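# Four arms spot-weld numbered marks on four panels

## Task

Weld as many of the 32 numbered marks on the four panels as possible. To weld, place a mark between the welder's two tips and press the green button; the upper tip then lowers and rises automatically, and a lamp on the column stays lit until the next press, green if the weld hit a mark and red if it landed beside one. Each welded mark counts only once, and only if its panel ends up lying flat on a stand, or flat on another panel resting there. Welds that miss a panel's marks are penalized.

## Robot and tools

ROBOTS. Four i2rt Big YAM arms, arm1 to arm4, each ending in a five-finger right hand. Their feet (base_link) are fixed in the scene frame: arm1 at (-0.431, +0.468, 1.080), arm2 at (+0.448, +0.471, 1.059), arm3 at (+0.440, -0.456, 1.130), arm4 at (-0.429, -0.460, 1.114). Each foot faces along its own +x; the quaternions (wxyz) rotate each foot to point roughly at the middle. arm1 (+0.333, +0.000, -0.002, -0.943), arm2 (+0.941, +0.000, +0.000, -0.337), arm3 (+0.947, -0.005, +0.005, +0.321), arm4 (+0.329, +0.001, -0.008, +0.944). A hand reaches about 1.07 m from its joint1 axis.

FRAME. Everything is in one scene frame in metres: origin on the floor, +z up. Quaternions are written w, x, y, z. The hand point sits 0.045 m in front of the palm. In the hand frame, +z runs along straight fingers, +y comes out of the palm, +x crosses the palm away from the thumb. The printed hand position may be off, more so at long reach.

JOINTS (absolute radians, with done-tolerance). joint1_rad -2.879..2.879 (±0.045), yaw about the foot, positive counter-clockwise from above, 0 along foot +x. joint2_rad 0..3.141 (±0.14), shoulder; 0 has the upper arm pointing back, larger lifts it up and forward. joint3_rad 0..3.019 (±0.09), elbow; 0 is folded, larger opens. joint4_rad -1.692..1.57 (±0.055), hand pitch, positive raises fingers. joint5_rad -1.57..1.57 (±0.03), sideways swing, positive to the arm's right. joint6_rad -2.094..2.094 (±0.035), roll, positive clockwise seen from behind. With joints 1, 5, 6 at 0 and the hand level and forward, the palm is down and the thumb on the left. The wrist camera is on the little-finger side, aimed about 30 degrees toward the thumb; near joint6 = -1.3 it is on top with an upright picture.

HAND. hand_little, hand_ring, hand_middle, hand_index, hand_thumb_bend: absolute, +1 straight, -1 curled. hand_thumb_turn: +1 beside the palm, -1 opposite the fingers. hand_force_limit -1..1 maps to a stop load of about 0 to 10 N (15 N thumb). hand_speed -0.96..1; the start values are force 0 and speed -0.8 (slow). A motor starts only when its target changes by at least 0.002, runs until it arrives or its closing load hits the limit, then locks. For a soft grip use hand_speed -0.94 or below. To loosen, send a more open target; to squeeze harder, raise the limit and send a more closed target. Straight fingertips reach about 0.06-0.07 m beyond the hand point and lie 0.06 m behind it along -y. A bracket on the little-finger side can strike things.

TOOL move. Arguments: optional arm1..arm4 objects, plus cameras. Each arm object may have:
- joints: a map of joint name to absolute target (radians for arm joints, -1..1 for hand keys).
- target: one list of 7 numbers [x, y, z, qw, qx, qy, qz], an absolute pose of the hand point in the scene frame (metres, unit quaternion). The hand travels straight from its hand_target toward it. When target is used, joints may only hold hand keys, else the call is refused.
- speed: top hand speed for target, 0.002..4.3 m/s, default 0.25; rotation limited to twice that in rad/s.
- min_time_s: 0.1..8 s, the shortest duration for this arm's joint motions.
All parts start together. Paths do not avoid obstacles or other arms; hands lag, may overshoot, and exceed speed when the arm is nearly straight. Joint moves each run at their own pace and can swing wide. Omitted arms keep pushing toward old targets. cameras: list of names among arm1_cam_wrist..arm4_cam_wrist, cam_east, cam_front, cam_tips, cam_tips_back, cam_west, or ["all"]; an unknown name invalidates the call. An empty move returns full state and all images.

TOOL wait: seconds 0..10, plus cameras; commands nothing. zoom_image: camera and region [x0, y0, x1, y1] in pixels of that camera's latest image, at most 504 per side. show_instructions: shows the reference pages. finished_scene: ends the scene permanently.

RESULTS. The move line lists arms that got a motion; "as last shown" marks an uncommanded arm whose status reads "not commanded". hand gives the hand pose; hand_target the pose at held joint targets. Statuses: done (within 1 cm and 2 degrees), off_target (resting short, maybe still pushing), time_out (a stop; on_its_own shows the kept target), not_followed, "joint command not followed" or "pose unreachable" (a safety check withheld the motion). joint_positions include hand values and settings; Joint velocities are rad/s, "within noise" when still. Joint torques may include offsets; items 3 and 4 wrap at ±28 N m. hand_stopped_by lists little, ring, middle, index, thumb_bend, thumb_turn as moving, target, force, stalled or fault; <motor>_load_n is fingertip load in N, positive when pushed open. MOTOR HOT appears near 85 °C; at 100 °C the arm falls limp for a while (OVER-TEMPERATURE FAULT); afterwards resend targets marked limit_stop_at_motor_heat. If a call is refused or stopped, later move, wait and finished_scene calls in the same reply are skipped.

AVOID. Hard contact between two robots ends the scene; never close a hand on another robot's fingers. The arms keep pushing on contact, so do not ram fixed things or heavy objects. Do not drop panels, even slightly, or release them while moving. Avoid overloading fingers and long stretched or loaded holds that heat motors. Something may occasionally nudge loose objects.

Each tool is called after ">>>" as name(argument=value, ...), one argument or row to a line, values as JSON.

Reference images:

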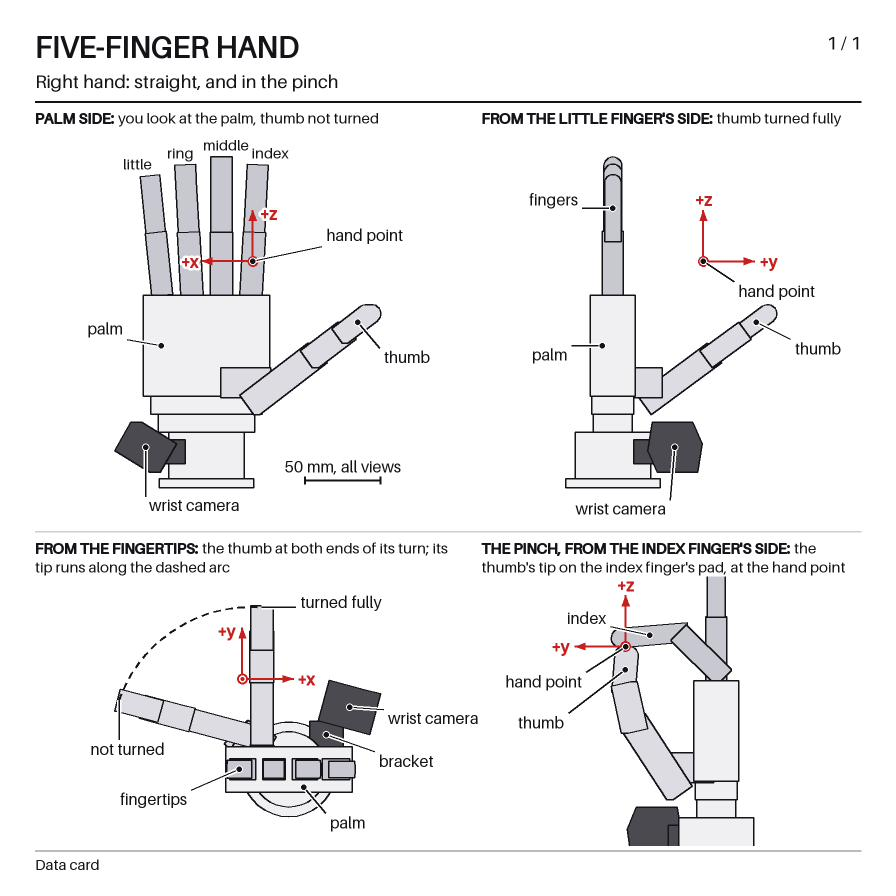

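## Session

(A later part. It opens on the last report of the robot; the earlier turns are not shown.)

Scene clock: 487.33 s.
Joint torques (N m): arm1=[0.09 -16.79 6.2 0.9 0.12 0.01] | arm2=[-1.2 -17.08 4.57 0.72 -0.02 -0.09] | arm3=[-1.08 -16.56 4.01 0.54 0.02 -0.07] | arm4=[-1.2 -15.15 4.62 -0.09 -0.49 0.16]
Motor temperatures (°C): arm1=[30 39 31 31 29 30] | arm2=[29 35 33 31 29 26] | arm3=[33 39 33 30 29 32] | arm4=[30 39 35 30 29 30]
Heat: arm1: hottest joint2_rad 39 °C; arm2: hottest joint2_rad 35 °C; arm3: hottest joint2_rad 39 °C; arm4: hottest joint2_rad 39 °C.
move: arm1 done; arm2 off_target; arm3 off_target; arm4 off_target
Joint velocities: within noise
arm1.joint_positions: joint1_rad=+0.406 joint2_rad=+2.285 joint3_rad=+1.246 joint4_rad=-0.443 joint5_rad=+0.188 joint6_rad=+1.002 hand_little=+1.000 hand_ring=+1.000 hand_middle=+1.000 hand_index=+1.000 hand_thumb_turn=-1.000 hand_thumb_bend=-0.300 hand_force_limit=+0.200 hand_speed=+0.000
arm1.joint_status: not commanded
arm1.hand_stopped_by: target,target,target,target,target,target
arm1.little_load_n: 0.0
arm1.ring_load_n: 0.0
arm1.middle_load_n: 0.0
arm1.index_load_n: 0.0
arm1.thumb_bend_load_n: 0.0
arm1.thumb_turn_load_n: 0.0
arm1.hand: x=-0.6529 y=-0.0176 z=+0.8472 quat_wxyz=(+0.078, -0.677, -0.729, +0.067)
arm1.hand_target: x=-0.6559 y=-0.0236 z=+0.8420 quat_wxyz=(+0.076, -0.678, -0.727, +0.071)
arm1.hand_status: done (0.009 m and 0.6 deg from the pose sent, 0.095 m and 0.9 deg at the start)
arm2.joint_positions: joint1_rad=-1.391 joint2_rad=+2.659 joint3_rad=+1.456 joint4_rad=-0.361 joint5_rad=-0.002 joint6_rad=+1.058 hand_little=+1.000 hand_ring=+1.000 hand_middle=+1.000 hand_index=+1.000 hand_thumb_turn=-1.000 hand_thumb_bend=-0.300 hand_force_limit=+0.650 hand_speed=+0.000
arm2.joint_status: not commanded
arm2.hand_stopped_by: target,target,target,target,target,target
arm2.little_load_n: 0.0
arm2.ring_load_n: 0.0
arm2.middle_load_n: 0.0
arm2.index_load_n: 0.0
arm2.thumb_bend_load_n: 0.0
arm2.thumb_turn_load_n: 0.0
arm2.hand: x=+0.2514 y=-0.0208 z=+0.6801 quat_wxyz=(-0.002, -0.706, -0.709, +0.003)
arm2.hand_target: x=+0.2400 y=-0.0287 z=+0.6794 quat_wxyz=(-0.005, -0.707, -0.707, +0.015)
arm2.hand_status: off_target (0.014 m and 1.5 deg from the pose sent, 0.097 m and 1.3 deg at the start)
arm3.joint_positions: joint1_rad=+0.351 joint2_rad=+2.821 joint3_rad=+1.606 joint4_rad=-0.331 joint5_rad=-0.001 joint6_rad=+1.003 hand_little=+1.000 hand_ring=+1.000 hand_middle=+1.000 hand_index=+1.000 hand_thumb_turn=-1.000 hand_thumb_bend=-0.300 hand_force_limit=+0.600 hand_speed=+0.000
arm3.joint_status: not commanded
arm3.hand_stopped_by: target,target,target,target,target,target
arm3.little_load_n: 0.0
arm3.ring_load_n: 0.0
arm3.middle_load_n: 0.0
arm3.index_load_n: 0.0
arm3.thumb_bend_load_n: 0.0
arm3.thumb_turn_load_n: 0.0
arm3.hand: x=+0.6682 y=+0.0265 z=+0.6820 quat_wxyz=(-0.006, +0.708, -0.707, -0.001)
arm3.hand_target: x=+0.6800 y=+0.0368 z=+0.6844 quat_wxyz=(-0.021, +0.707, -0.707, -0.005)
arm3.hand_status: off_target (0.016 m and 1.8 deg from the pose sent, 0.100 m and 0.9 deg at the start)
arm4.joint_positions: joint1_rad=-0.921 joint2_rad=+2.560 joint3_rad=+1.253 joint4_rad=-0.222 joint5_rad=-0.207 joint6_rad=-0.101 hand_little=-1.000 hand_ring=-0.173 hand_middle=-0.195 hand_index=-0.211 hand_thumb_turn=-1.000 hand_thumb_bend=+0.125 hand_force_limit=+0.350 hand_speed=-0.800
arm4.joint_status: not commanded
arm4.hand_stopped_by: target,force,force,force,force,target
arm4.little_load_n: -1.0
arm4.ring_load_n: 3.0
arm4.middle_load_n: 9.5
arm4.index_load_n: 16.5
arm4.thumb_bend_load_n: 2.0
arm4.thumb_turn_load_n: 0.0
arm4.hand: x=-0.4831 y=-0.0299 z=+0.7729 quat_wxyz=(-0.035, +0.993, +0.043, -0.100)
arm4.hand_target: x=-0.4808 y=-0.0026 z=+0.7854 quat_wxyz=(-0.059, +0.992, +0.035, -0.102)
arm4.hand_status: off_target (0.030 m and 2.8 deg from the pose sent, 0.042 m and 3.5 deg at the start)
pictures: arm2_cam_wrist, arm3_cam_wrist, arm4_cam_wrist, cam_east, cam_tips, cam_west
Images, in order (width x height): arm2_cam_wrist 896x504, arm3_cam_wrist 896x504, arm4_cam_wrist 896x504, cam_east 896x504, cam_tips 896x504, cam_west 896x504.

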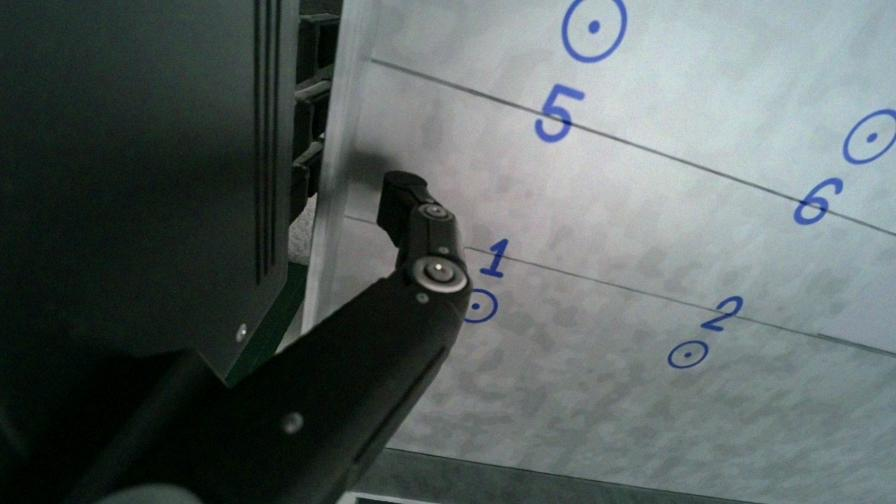

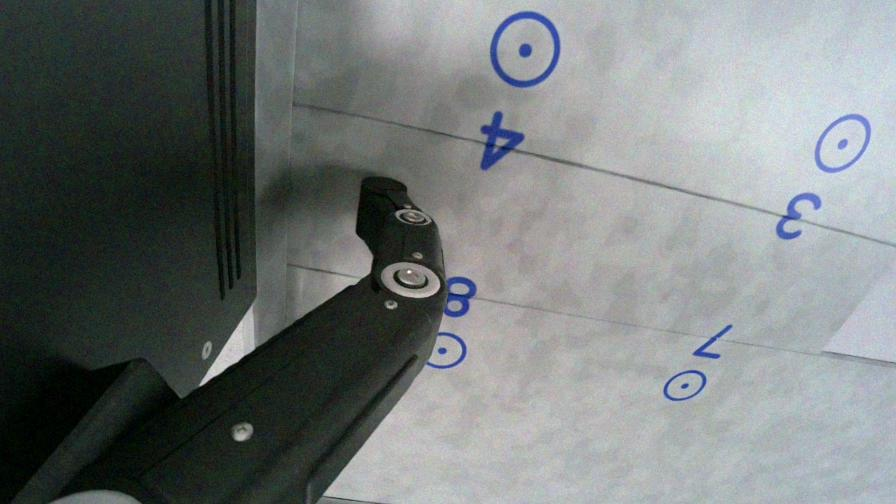

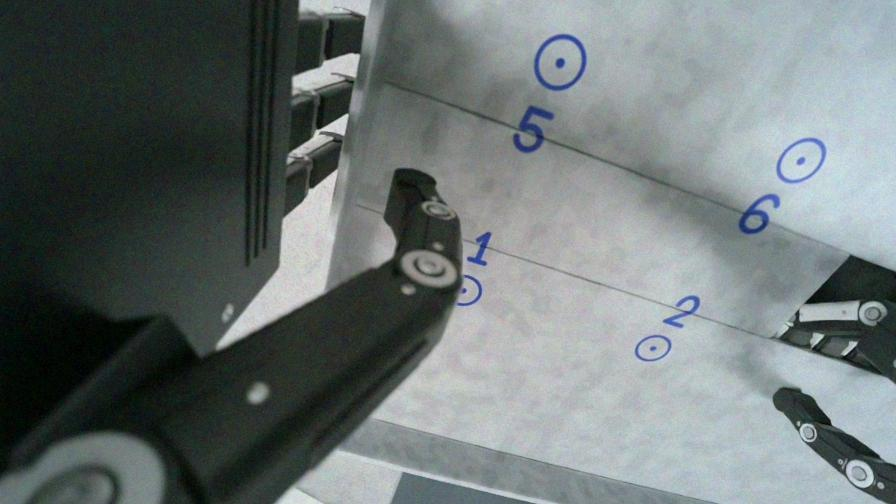

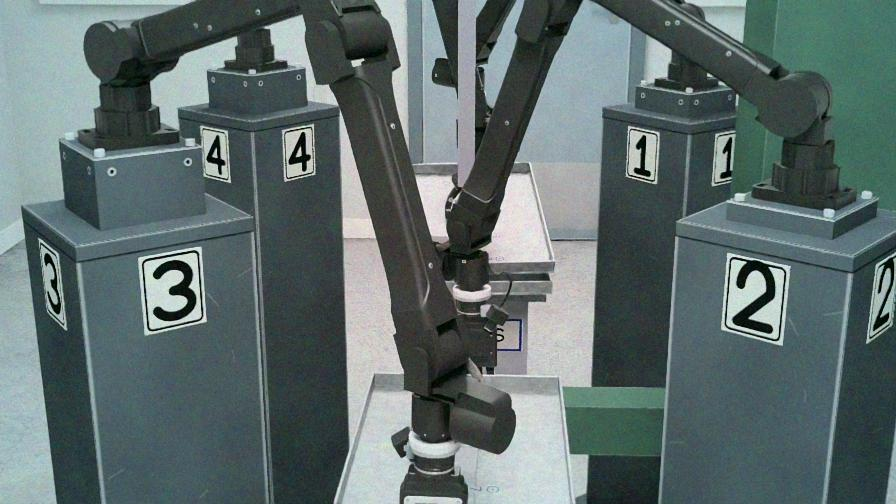

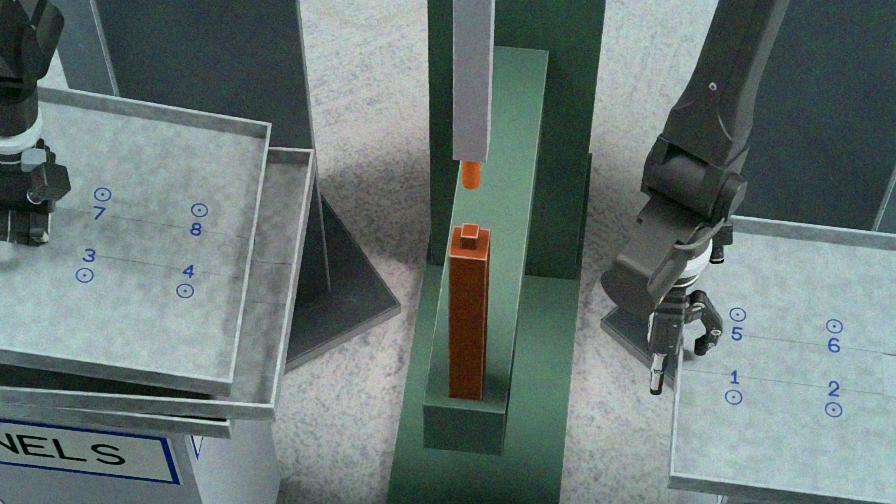

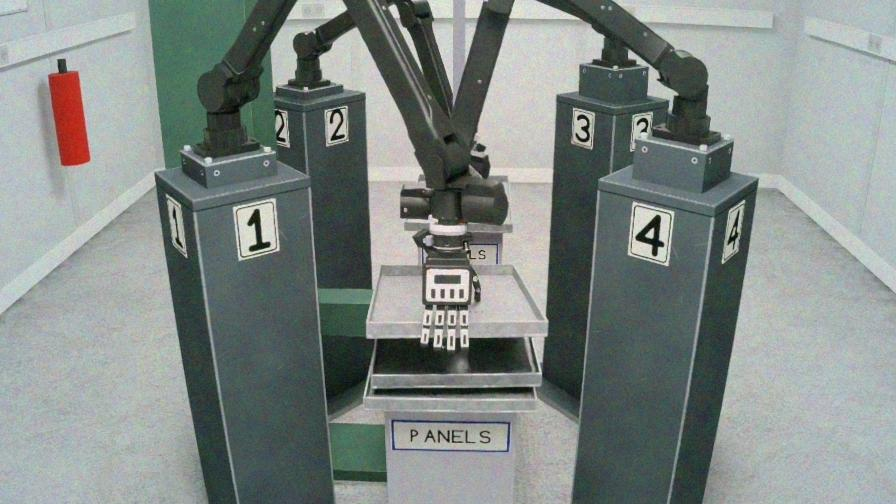

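>>> zoom_image(
  camera="arm2_cam_wrist",
  region=[250, 0, 500, 250],
)

>>> zoom_image(
  camera="arm4_cam_wrist",
  region=[250, 0, 500, 250],
)

>>> zoom_image(
  camera="arm3_cam_wrist",
  region=[200, 0, 450, 250],
)

Scaled by 2.016.

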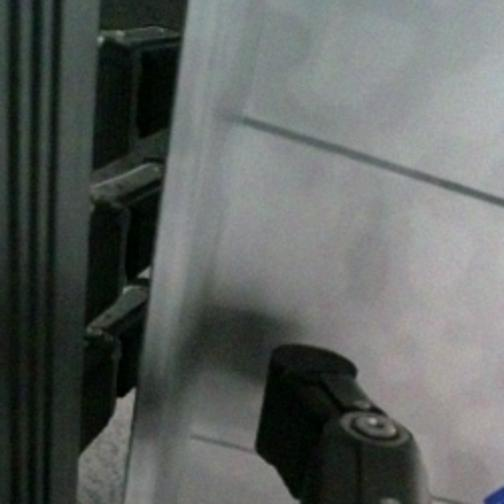

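Scaled by 2.016.

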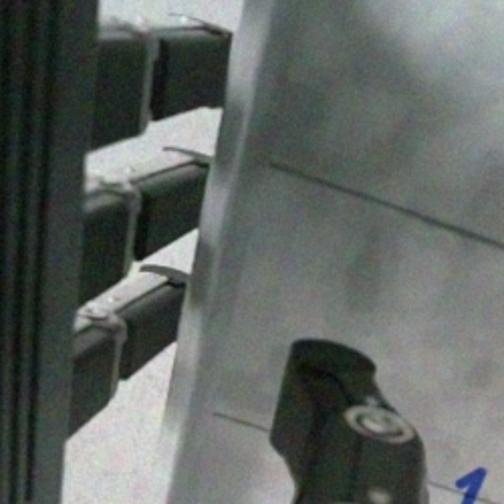

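Scaled by 2.016.

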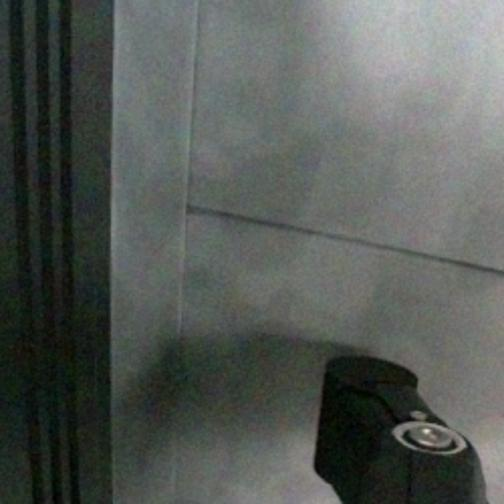

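>>> move(
  arm4={"target": [-0.481, -0.002, 0.772, -0.0587, 0.993, 0.035, -0.102], "speed": 0.1},
  arm1={"target": [-0.655, -0.024, 0.824, -0.0764, 0.6782, 0.7274, -0.0713], "speed": 0.1},
  arm3={"target": [0.6575, 0.037, 0.682, -0.0205, 0.7071, -0.7071, -0.0053], "speed": 0.08},
  arm2={"target": [0.2665, -0.0265, 0.677, 0.005, 0.7071, 0.7071, -0.0149], "speed": 0.1},
  cameras=["cam_west","cam_tips","arm4_cam_wrist","arm2_cam_wrist","arm3_cam_wrist"],
)

Scene clock: 490.30 s.
Joint torques (N m): arm1=[0.32 -16.44 6.58 0.9 0.12 0.02] | arm2=[1.2 -17.2 2.82 0.64 -0.06 0.06] | arm3=[1.96 -16.32 1.85 0.68 -0.14 0.05] | arm4=[-1.26 -14.45 4.41 0.12 -0.84 0.16]
Motor temperatures (°C): arm1=[30 40 31 31 29 30] | arm2=[29 35 33 31 29 26] | arm3=[33 39 33 30 29 32] | arm4=[30 39 35 30 29 30]
Heat: arm1: hottest joint2_rad 40 °C; arm2: hottest joint2_rad 35 °C; arm3: hottest joint2_rad 39 °C; arm4: hottest joint2_rad 39 °C.
move: arm1 off_target; arm2 done; arm3 done; arm4 off_target
Joint velocities: within noise
arm1.joint_positions: joint1_rad=+0.406 joint2_rad=+2.320 joint3_rad=+1.248 joint4_rad=-0.415 joint5_rad=+0.188 joint6_rad=+1.002 hand_little=+1.000 hand_ring=+1.000 hand_middle=+1.000 hand_index=+1.000 hand_thumb_turn=-1.000 hand_thumb_bend=-0.300 hand_force_limit=+0.200 hand_speed=+0.000
arm1.joint_status: not commanded
arm1.hand_stopped_by: target,target,target,target,target,target
arm1.little_load_n: 0.0
arm1.ring_load_n: 0.0
arm1.middle_load_n: 0.0
arm1.index_load_n: 0.0
arm1.thumb_bend_load_n: 0.0
arm1.thumb_turn_load_n: 0.0
arm1.hand: x=-0.6513 y=-0.0146 z=+0.8307 quat_wxyz=(+0.078, -0.677, -0.729, +0.065)
arm1.hand_target: x=-0.6550 y=-0.0237 z=+0.8243 quat_wxyz=(+0.076, -0.678, -0.727, +0.071)
arm1.hand_status: off_target (0.012 m and 0.8 deg from the pose sent, 0.024 m and 0.6 deg at the start)
arm2.joint_positions: joint1_rad=-1.373 joint2_rad=+2.659 joint3_rad=+1.432 joint4_rad=-0.324 joint5_rad=+0.001 joint6_rad=+1.084 hand_little=+1.000 hand_ring=+1.000 hand_middle=+1.000 hand_index=+1.000 hand_thumb_turn=-1.000 hand_thumb_bend=-0.300 hand_force_limit=+0.650 hand_speed=+0.000
arm2.joint_status: not commanded
arm2.hand_stopped_by: target,target,target,target,target,target
arm2.little_load_n: 0.0
arm2.ring_load_n: 0.0
arm2.middle_load_n: 0.0
arm2.index_load_n: 0.0
arm2.thumb_bend_load_n: 0.0
arm2.thumb_turn_load_n: 0.0
arm2.hand: x=+0.2614 y=-0.0213 z=+0.6768 quat_wxyz=(-0.003, -0.708, -0.706, +0.010)
arm2.hand_target: x=+0.2665 y=-0.0264 z=+0.6771 quat_wxyz=(-0.005, -0.707, -0.707, +0.015)
arm2.hand_status: done (0.007 m and 0.7 deg from the pose sent, 0.016 m and 1.5 deg at the start)
arm3.joint_positions: joint1_rad=+0.363 joint2_rad=+2.821 joint3_rad=+1.597 joint4_rad=-0.300 joint5_rad=+0.004 joint6_rad=+1.016 hand_little=+1.000 hand_ring=+1.000 hand_middle=+1.000 hand_index=+1.000 hand_thumb_turn=-1.000 hand_thumb_bend=-0.300 hand_force_limit=+0.600 hand_speed=+0.000
arm3.joint_status: not commanded
arm3.hand_stopped_by: target,target,target,target,target,target
arm3.little_load_n: 0.0
arm3.ring_load_n: 0.0
arm3.middle_load_n: 0.0
arm3.index_load_n: 0.0
arm3.thumb_bend_load_n: 0.0
arm3.thumb_turn_load_n: 0.0
arm3.hand: x=+0.6648 y=+0.0313 z=+0.6804 quat_wxyz=(-0.017, +0.707, -0.707, -0.001)
arm3.hand_target: x=+0.6574 y=+0.0368 z=+0.6820 quat_wxyz=(-0.020, +0.707, -0.707, -0.005)
arm3.hand_status: done (0.009 m and 0.6 deg from the pose sent, 0.015 m and 1.8 deg at the start)
arm4.joint_positions: joint1_rad=-0.921 joint2_rad=+2.579 joint3_rad=+1.275 joint4_rad=-0.214 joint5_rad=-0.198 joint6_rad=-0.101 hand_little=-1.000 hand_ring=-0.173 hand_middle=-0.195 hand_index=-0.211 hand_thumb_turn=-1.000 hand_thumb_bend=+0.125 hand_force_limit=+0.350 hand_speed=-0.800
arm4.joint_status: not commanded
arm4.hand_stopped_by: target,force,force,force,force,target
arm4.little_load_n: -3.5
arm4.ring_load_n: 1.0
arm4.middle_load_n: 10.0
arm4.index_load_n: 19.0
arm4.thumb_bend_load_n: 1.5
arm4.thumb_turn_load_n: 0.5
arm4.hand: x=-0.4814 y=-0.0232 z=+0.7653 quat_wxyz=(-0.040, +0.994, +0.043, -0.095)
arm4.hand_target: x=-0.4807 y=-0.0023 z=+0.7724 quat_wxyz=(-0.059, +0.992, +0.035, -0.102)
arm4.hand_status: off_target (0.022 m and 2.4 deg from the pose sent, 0.028 m and 2.8 deg at the start)
pictures: arm2_cam_wrist, arm3_cam_wrist, arm4_cam_wrist, cam_tips, cam_west
Images, in order (width x height): arm2_cam_wrist 896x504, arm3_cam_wrist 896x504, arm4_cam_wrist 896x504, cam_tips 896x504, cam_west 896x504.

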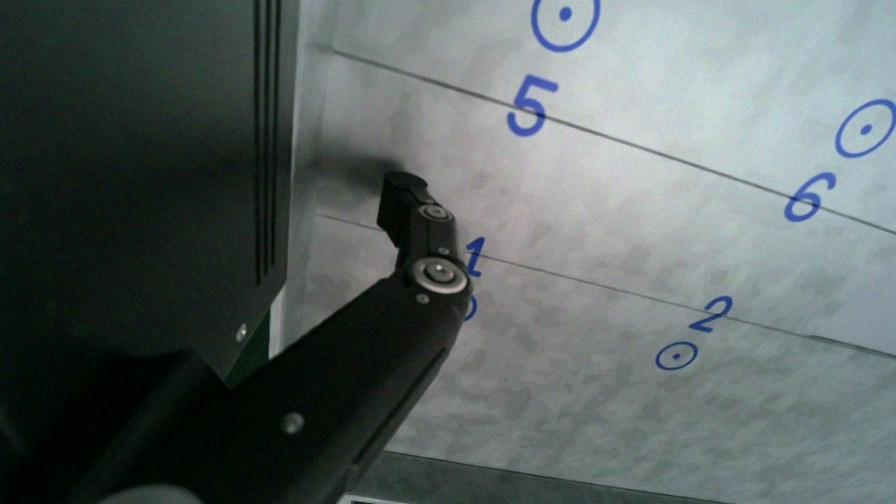

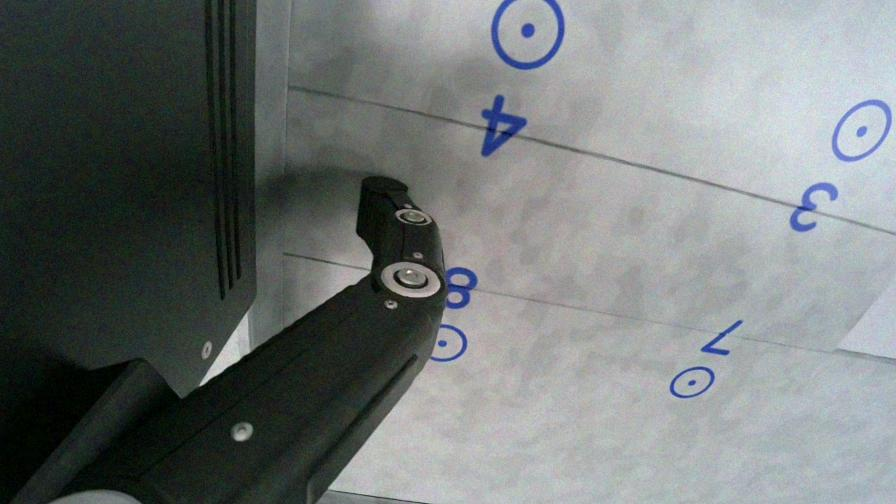

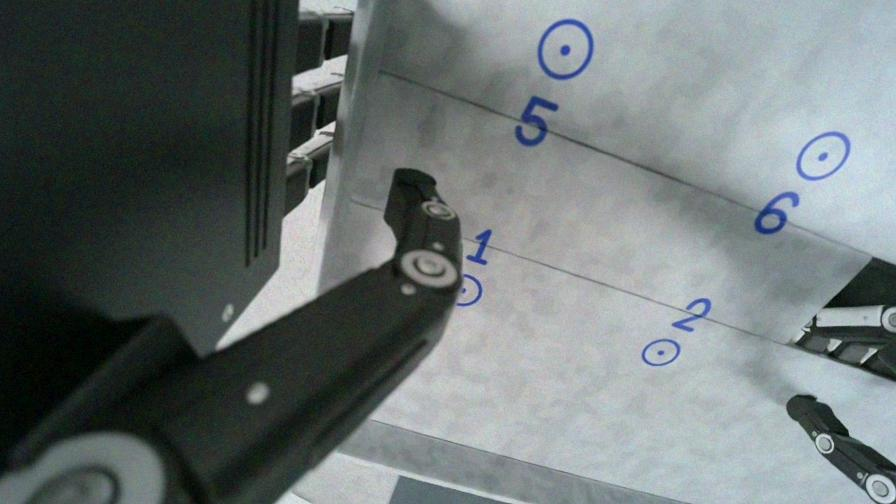

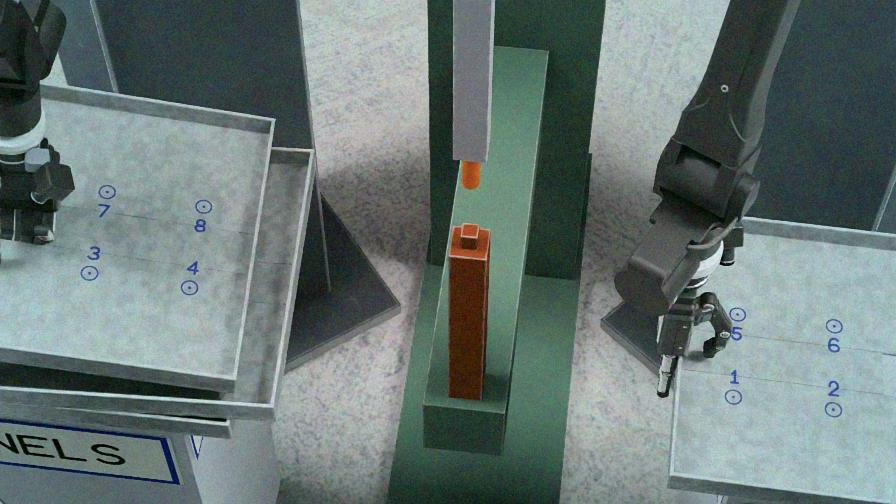

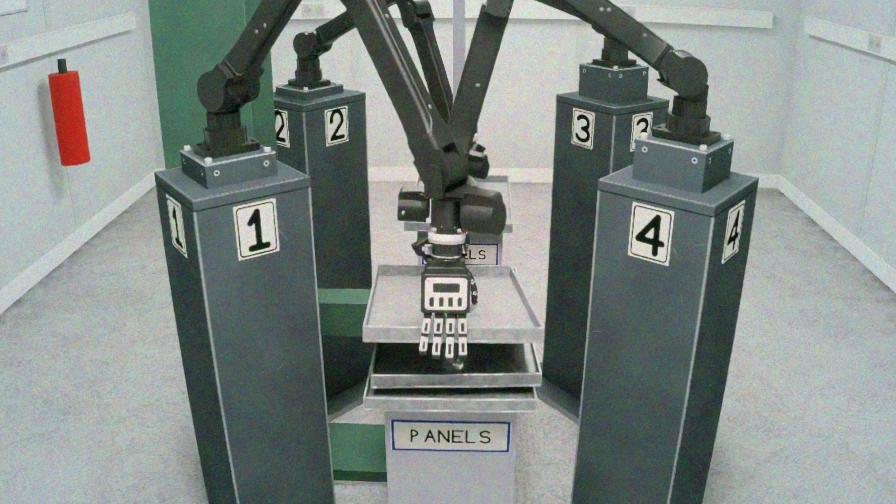

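>>> move(
  arm1={"target": [-0.655, -0.024, 0.811, -0.0764, 0.6782, 0.7274, -0.0713], "speed": 0.1},
  arm3={"joints": {"hand_thumb_bend": -0.98, "hand_force_limit": 0.6, "hand_speed": -0.75}},
  arm2={"joints": {"hand_thumb_bend": -0.98, "hand_force_limit": 0.6, "hand_speed": -0.75}},
  cameras=["cam_west","cam_tips","arm4_cam_wrist","arm2_cam_wrist","arm3_cam_wrist"],
)

Scene clock: 493.40 s.
Joint torques (N m): arm1=[0.21 -16.32 6.49 0.87 0.12 0.03] | arm2=[1.08 -17.38 2.76 0.64 -0.06 -0.04] | arm3=[0.97 -16.62 1.95 0.62 -0.13 0.08] | arm4=[-1.26 -14.45 4.41 0.1 -0.84 0.15]
Motor temperatures (°C): arm1=[30 40 31 31 29 30] | arm2=[29 35 32 31 29 26] | arm3=[33 39 33 30 29 32] | arm4=[30 39 35 30 29 30]
Heat: arm1: hottest joint2_rad 40 °C; arm2: hottest joint2_rad 35 °C; arm3: hottest joint2_rad 39 °C; arm4: hottest joint2_rad 39 °C.
move: arm1 off_target; arm2 off_target; arm3 off_target
Joint velocities: within noise
arm1.joint_positions: joint1_rad=+0.406 joint2_rad=+2.347 joint3_rad=+1.259 joint4_rad=-0.394 joint5_rad=+0.188 joint6_rad=+1.002 hand_little=+1.000 hand_ring=+1.000 hand_middle=+1.000 hand_index=+1.000 hand_thumb_turn=-1.000 hand_thumb_bend=-0.300 hand_force_limit=+0.200 hand_speed=+0.000
arm1.joint_status: not commanded
arm1.hand_stopped_by: target,target,target,target,target,target
arm1.little_load_n: 0.0
arm1.ring_load_n: 0.0
arm1.middle_load_n: -0.5
arm1.index_load_n: 0.0
arm1.thumb_bend_load_n: 0.0
arm1.thumb_turn_load_n: 0.0
arm1.hand: x=-0.6520 y=-0.0160 z=+0.8194 quat_wxyz=(+0.078, -0.677, -0.729, +0.067)
arm1.hand_target: x=-0.6550 y=-0.0238 z=+0.8114 quat_wxyz=(+0.076, -0.678, -0.727, +0.072)
arm1.hand_status: off_target (0.012 m and 0.6 deg from the pose sent, 0.022 m and 0.8 deg at the start)
arm2.joint_positions: joint1_rad=-1.373 joint2_rad=+2.659 joint3_rad=+1.432 joint4_rad=-0.324 joint5_rad=+0.001 joint6_rad=+1.094 hand_little=+1.000 hand_ring=+1.000 hand_middle=+1.000 hand_index=+1.000 hand_thumb_turn=-1.000 hand_thumb_bend=-0.839 hand_force_limit=+0.600 hand_speed=-0.750
arm2.joint_status: hand_thumb_bend off_target (ended at -0.839, target -0.980); the others done
arm2.hand_stopped_by: target,target,target,target,force,target
arm2.little_load_n: 0.0
arm2.ring_load_n: 0.0
arm2.middle_load_n: 0.0
arm2.index_load_n: 0.0
arm2.thumb_bend_load_n: 11.0
arm2.thumb_turn_load_n: 1.0
arm2.hand: x=+0.2611 y=-0.0219 z=+0.6768 quat_wxyz=(-0.003, -0.712, -0.702, +0.010)
arm2.hand_target: x=+0.2665 y=-0.0264 z=+0.6771 quat_wxyz=(-0.005, -0.707, -0.707, +0.015)
arm2.hand_status: not commanded
arm3.joint_positions: joint1_rad=+0.363 joint2_rad=+2.821 joint3_rad=+1.597 joint4_rad=-0.300 joint5_rad=+0.004 joint6_rad=+1.013 hand_little=+1.000 hand_ring=+1.000 hand_middle=+1.000 hand_index=+1.000 hand_thumb_turn=-1.000 hand_thumb_bend=-0.887 hand_force_limit=+0.600 hand_speed=-0.750
arm3.joint_status: hand_thumb_bend off_target (ended at -0.887, target -0.980); the others done
arm3.hand_stopped_by: target,target,target,target,force,target
arm3.little_load_n: 0.0
arm3.ring_load_n: 0.0
arm3.middle_load_n: 0.0
arm3.index_load_n: 0.0
arm3.thumb_bend_load_n: 13.0
arm3.thumb_turn_load_n: 0.5
arm3.hand: x=+0.6645 y=+0.0312 z=+0.6804 quat_wxyz=(-0.017, +0.708, -0.706, -0.001)
arm3.hand_target: x=+0.6574 y=+0.0369 z=+0.6820 quat_wxyz=(-0.020, +0.707, -0.707, -0.005)
arm3.hand_status: not commanded
arm4: as last shown
arm4.index_load_n: 18.5
arm4.thumb_bend_load_n: 2.0
pictures: arm2_cam_wrist, arm3_cam_wrist, arm4_cam_wrist, cam_tips, cam_west
Images, in order (width x height): arm2_cam_wrist 896x504, arm3_cam_wrist 896x504, arm4_cam_wrist 896x504, cam_tips 896x504, cam_west 896x504.

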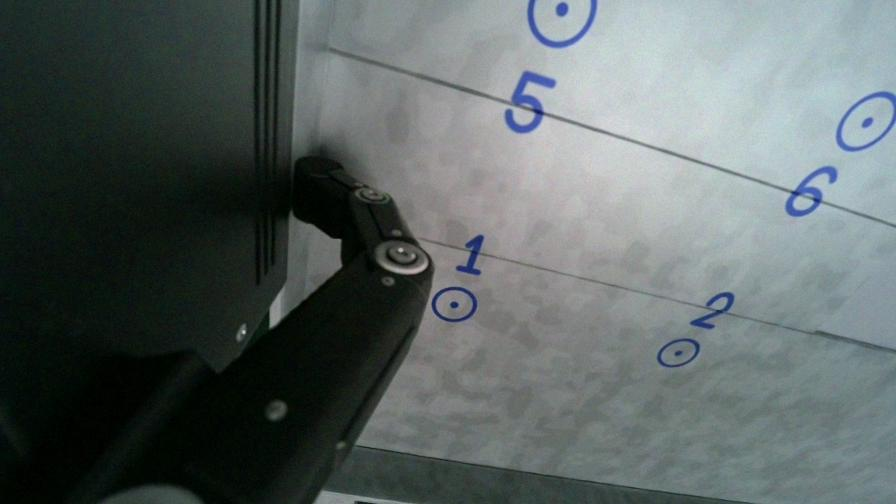

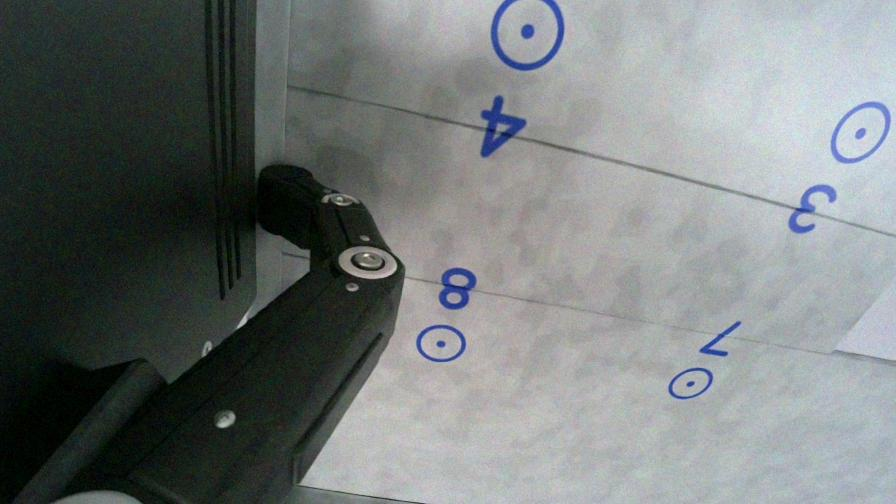

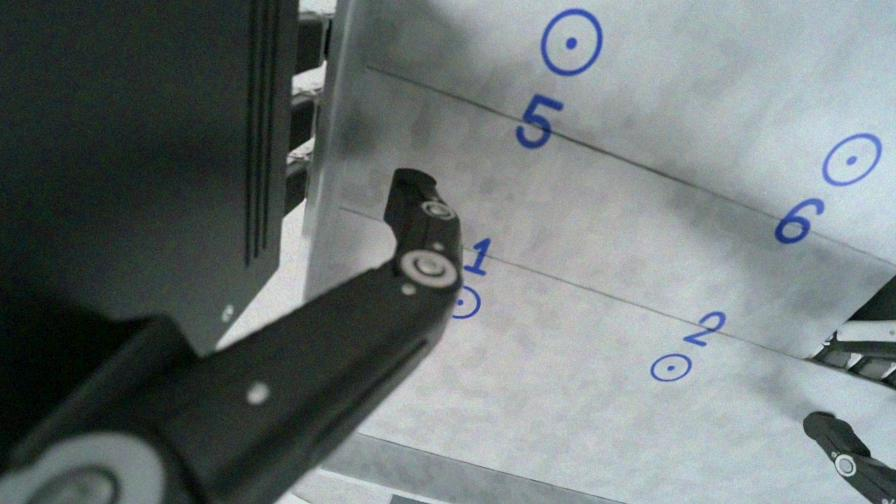

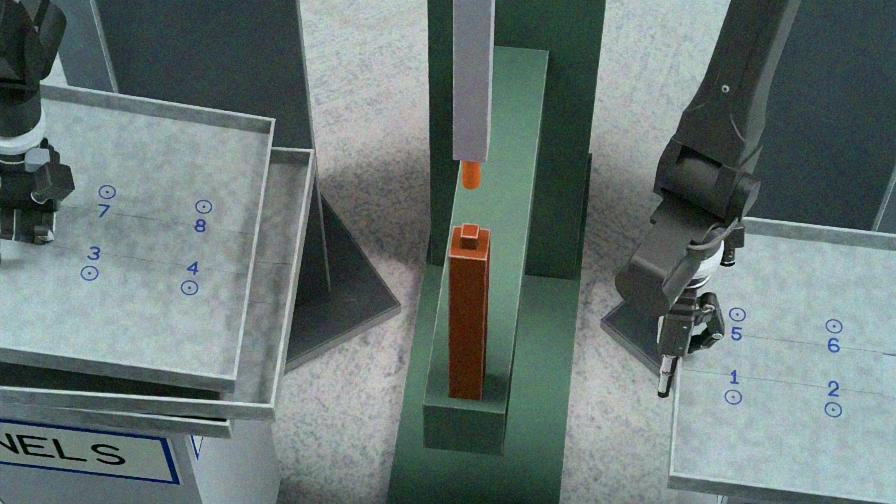

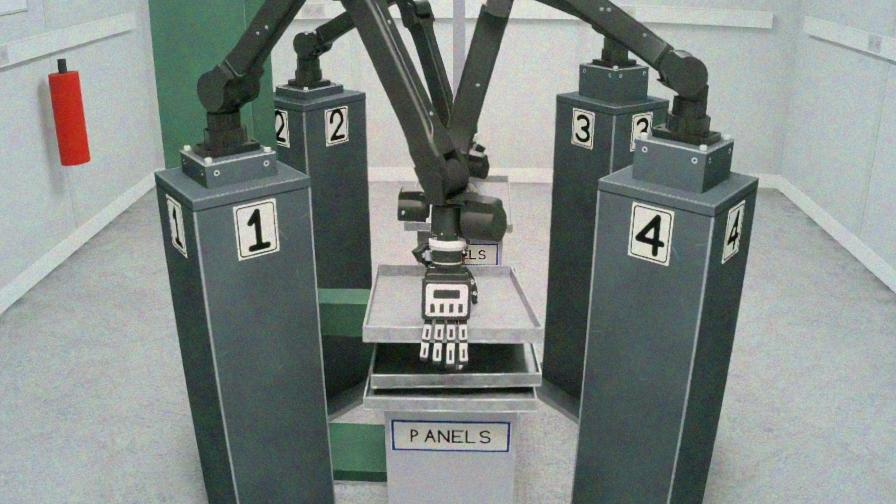

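>>> move(
  arm1={"joints": {"hand_thumb_bend": -0.98, "hand_force_limit": 0.4, "hand_speed": -0.75}},
  arm3={"target": [0.6575, 0.037, 0.757, -0.0205, 0.7071, -0.7071, -0.0053], "speed": 0.08},
  arm2={"target": [0.2665, -0.0265, 0.76, 0.005, 0.7071, 0.7071, -0.0149], "speed": 0.08},
  cameras=["cam_west","cam_east","cam_tips","arm4_cam_wrist"],
)

Scene clock: 496.53 s.
Joint torques (N m): arm1=[0.21 -16.38 6.46 0.87 0.12 0.02] | arm2=[0.91 -19.6 2.81 -0.4 -0.31 -0.19] | arm3=[0.85 -18.78 2 -0.51 -0.11 -0.04] | arm4=[-1.26 -14.51 4.41 0.1 -0.83 0.16]
Motor temperatures (°C): arm1=[30 40 31 31 29 30] | arm2=[29 36 32 31 29 26] | arm3=[33 39 33 30 29 32] | arm4=[30 39 35 30 29 30]
Heat: arm1: hottest joint2_rad 40 °C; arm2: hottest joint2_rad 36 °C; arm3: hottest joint2_rad 39 °C; arm4: hottest joint2_rad 39 °C.
move: arm1 done; arm2 off_target; arm3 off_target
Joint velocities: within noise
arm1.joint_positions: joint1_rad=+0.406 joint2_rad=+2.347 joint3_rad=+1.259 joint4_rad=-0.394 joint5_rad=+0.188 joint6_rad=+1.002 hand_little=+1.000 hand_ring=+1.000 hand_middle=+1.000 hand_index=+1.000 hand_thumb_turn=-1.000 hand_thumb_bend=-0.973 hand_force_limit=+0.400 hand_speed=-0.750
arm1.joint_status: all done
arm1.hand_stopped_by: target,target,target,target,target,target
arm1.little_load_n: 0.0
arm1.ring_load_n: 0.0
arm1.middle_load_n: 0.0
arm1.index_load_n: 0.0
arm1.thumb_bend_load_n: 9.0
arm1.thumb_turn_load_n: 1.0
arm1.hand: x=-0.6520 y=-0.0160 z=+0.8194 quat_wxyz=(+0.078, -0.677, -0.729, +0.067)
arm1.hand_target: x=-0.6550 y=-0.0238 z=+0.8114 quat_wxyz=(+0.076, -0.678, -0.727, +0.072)
arm1.hand_status: not commanded
arm2.joint_positions: joint1_rad=-1.374 joint2_rad=+2.493 joint3_rad=+1.321 joint4_rad=-0.381 joint5_rad=+0.009 joint6_rad=+1.109 hand_little=+1.000 hand_ring=+1.000 hand_middle=+1.000 hand_index=+1.000 hand_thumb_turn=-1.000 hand_thumb_bend=-0.839 hand_force_limit=+0.600 hand_speed=-0.750
arm2.joint_status: not commanded
arm2.hand_stopped_by: target,target,target,target,force,target
arm2.little_load_n: 0.0
arm2.ring_load_n: 0.0
arm2.middle_load_n: 0.0
arm2.index_load_n: 0.5
arm2.thumb_bend_load_n: 10.5
arm2.thumb_turn_load_n: 1.0
arm2.hand: x=+0.2612 y=-0.0171 z=+0.7427 quat_wxyz=(+0.002, -0.718, -0.696, +0.010)
arm2.hand_target: x=+0.2665 y=-0.0265 z=+0.7595 quat_wxyz=(-0.005, -0.707, -0.707, +0.015)
arm2.hand_status: off_target (0.020 m and 2.0 deg from the pose sent, 0.084 m and 1.0 deg at the start)
arm3.joint_positions: joint1_rad=+0.364 joint2_rad=+2.661 joint3_rad=+1.457 joint4_rad=-0.316 joint5_rad=+0.003 joint6_rad=+1.030 hand_little=+1.000 hand_ring=+1.000 hand_middle=+1.000 hand_index=+1.000 hand_thumb_turn=-1.000 hand_thumb_bend=-0.887 hand_force_limit=+0.600 hand_speed=-0.750
arm3.joint_status: not commanded
arm3.hand_stopped_by: target,target,target,target,force,target
arm3.little_load_n: 0.0
arm3.ring_load_n: 0.0
arm3.middle_load_n: 0.0
arm3.index_load_n: 0.0
arm3.thumb_bend_load_n: 13.0
arm3.thumb_turn_load_n: 1.0
arm3.hand: x=+0.6621 y=+0.0288 z=+0.7436 quat_wxyz=(-0.018, +0.702, -0.712, -0.002)
arm3.hand_target: x=+0.6575 y=+0.0370 z=+0.7567 quat_wxyz=(-0.021, +0.707, -0.707, -0.005)
arm3.hand_status: off_target (0.016 m and 0.9 deg from the pose sent, 0.077 m and 0.7 deg at the start)
arm4: as last shown
pictures: arm4_cam_wrist, cam_east, cam_tips, cam_west
Images, in order (width x height): arm4_cam_wrist 896x504, cam_east 896x504, cam_tips 896x504, cam_west 896x504.

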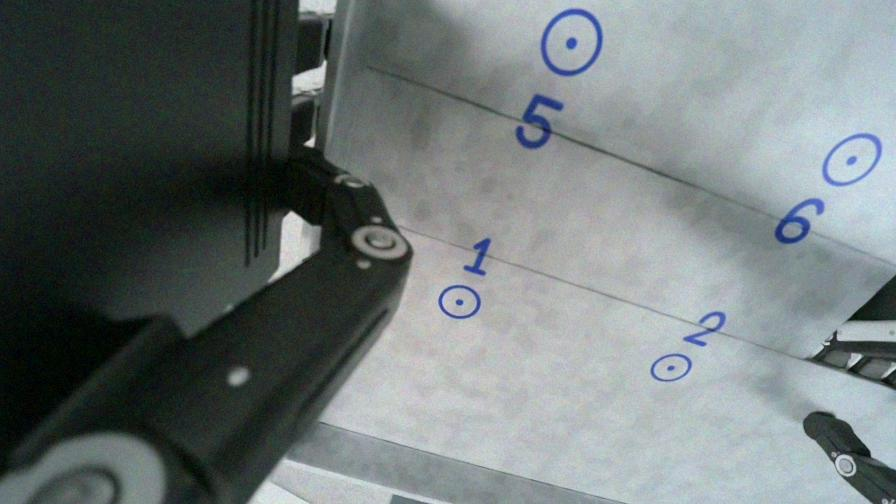

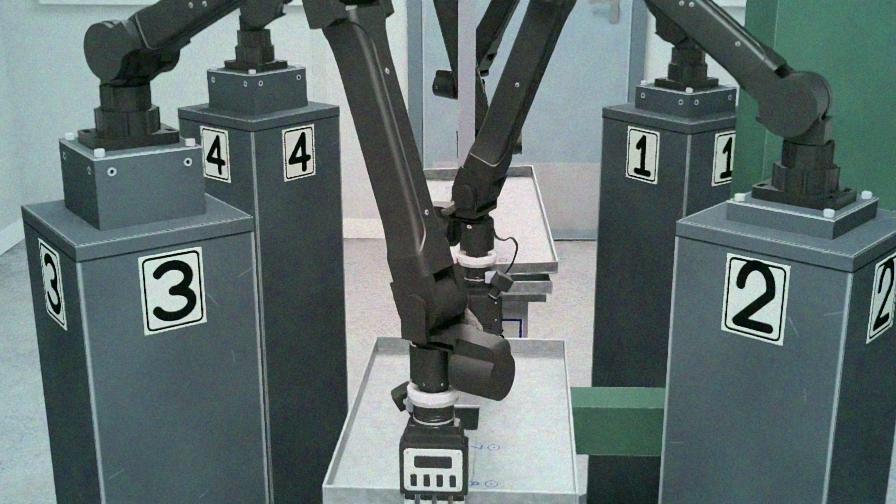

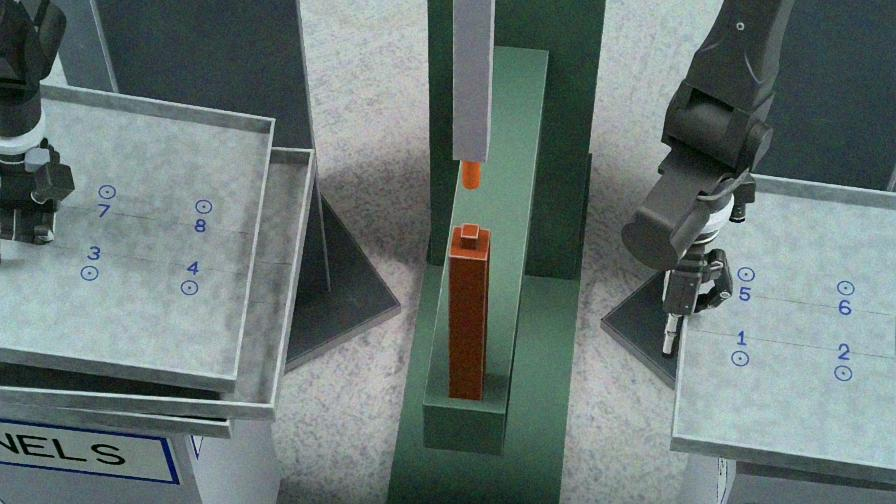

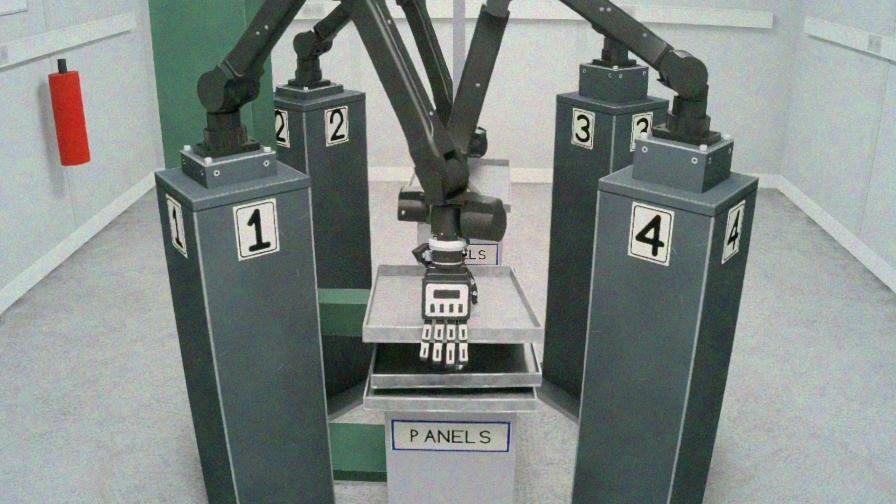

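>>> zoom_image(
  camera="arm4_cam_wrist",
  region=[230, 60, 480, 310],
)

>>> zoom_image(
  camera="cam_west",
  region=[340, 220, 560, 400],
)

Scaled by 2.016.

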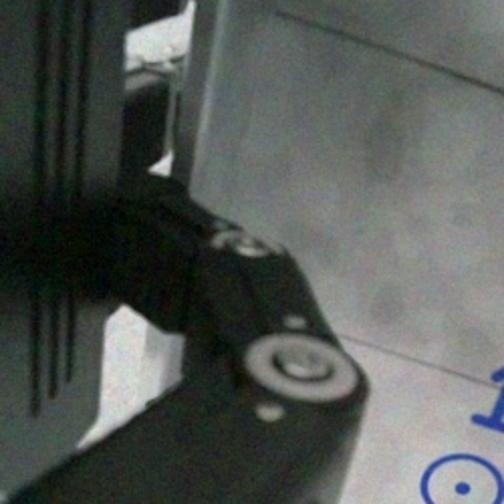

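Scaled by 2.291.

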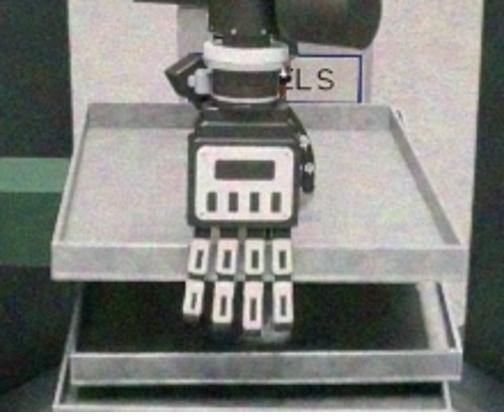

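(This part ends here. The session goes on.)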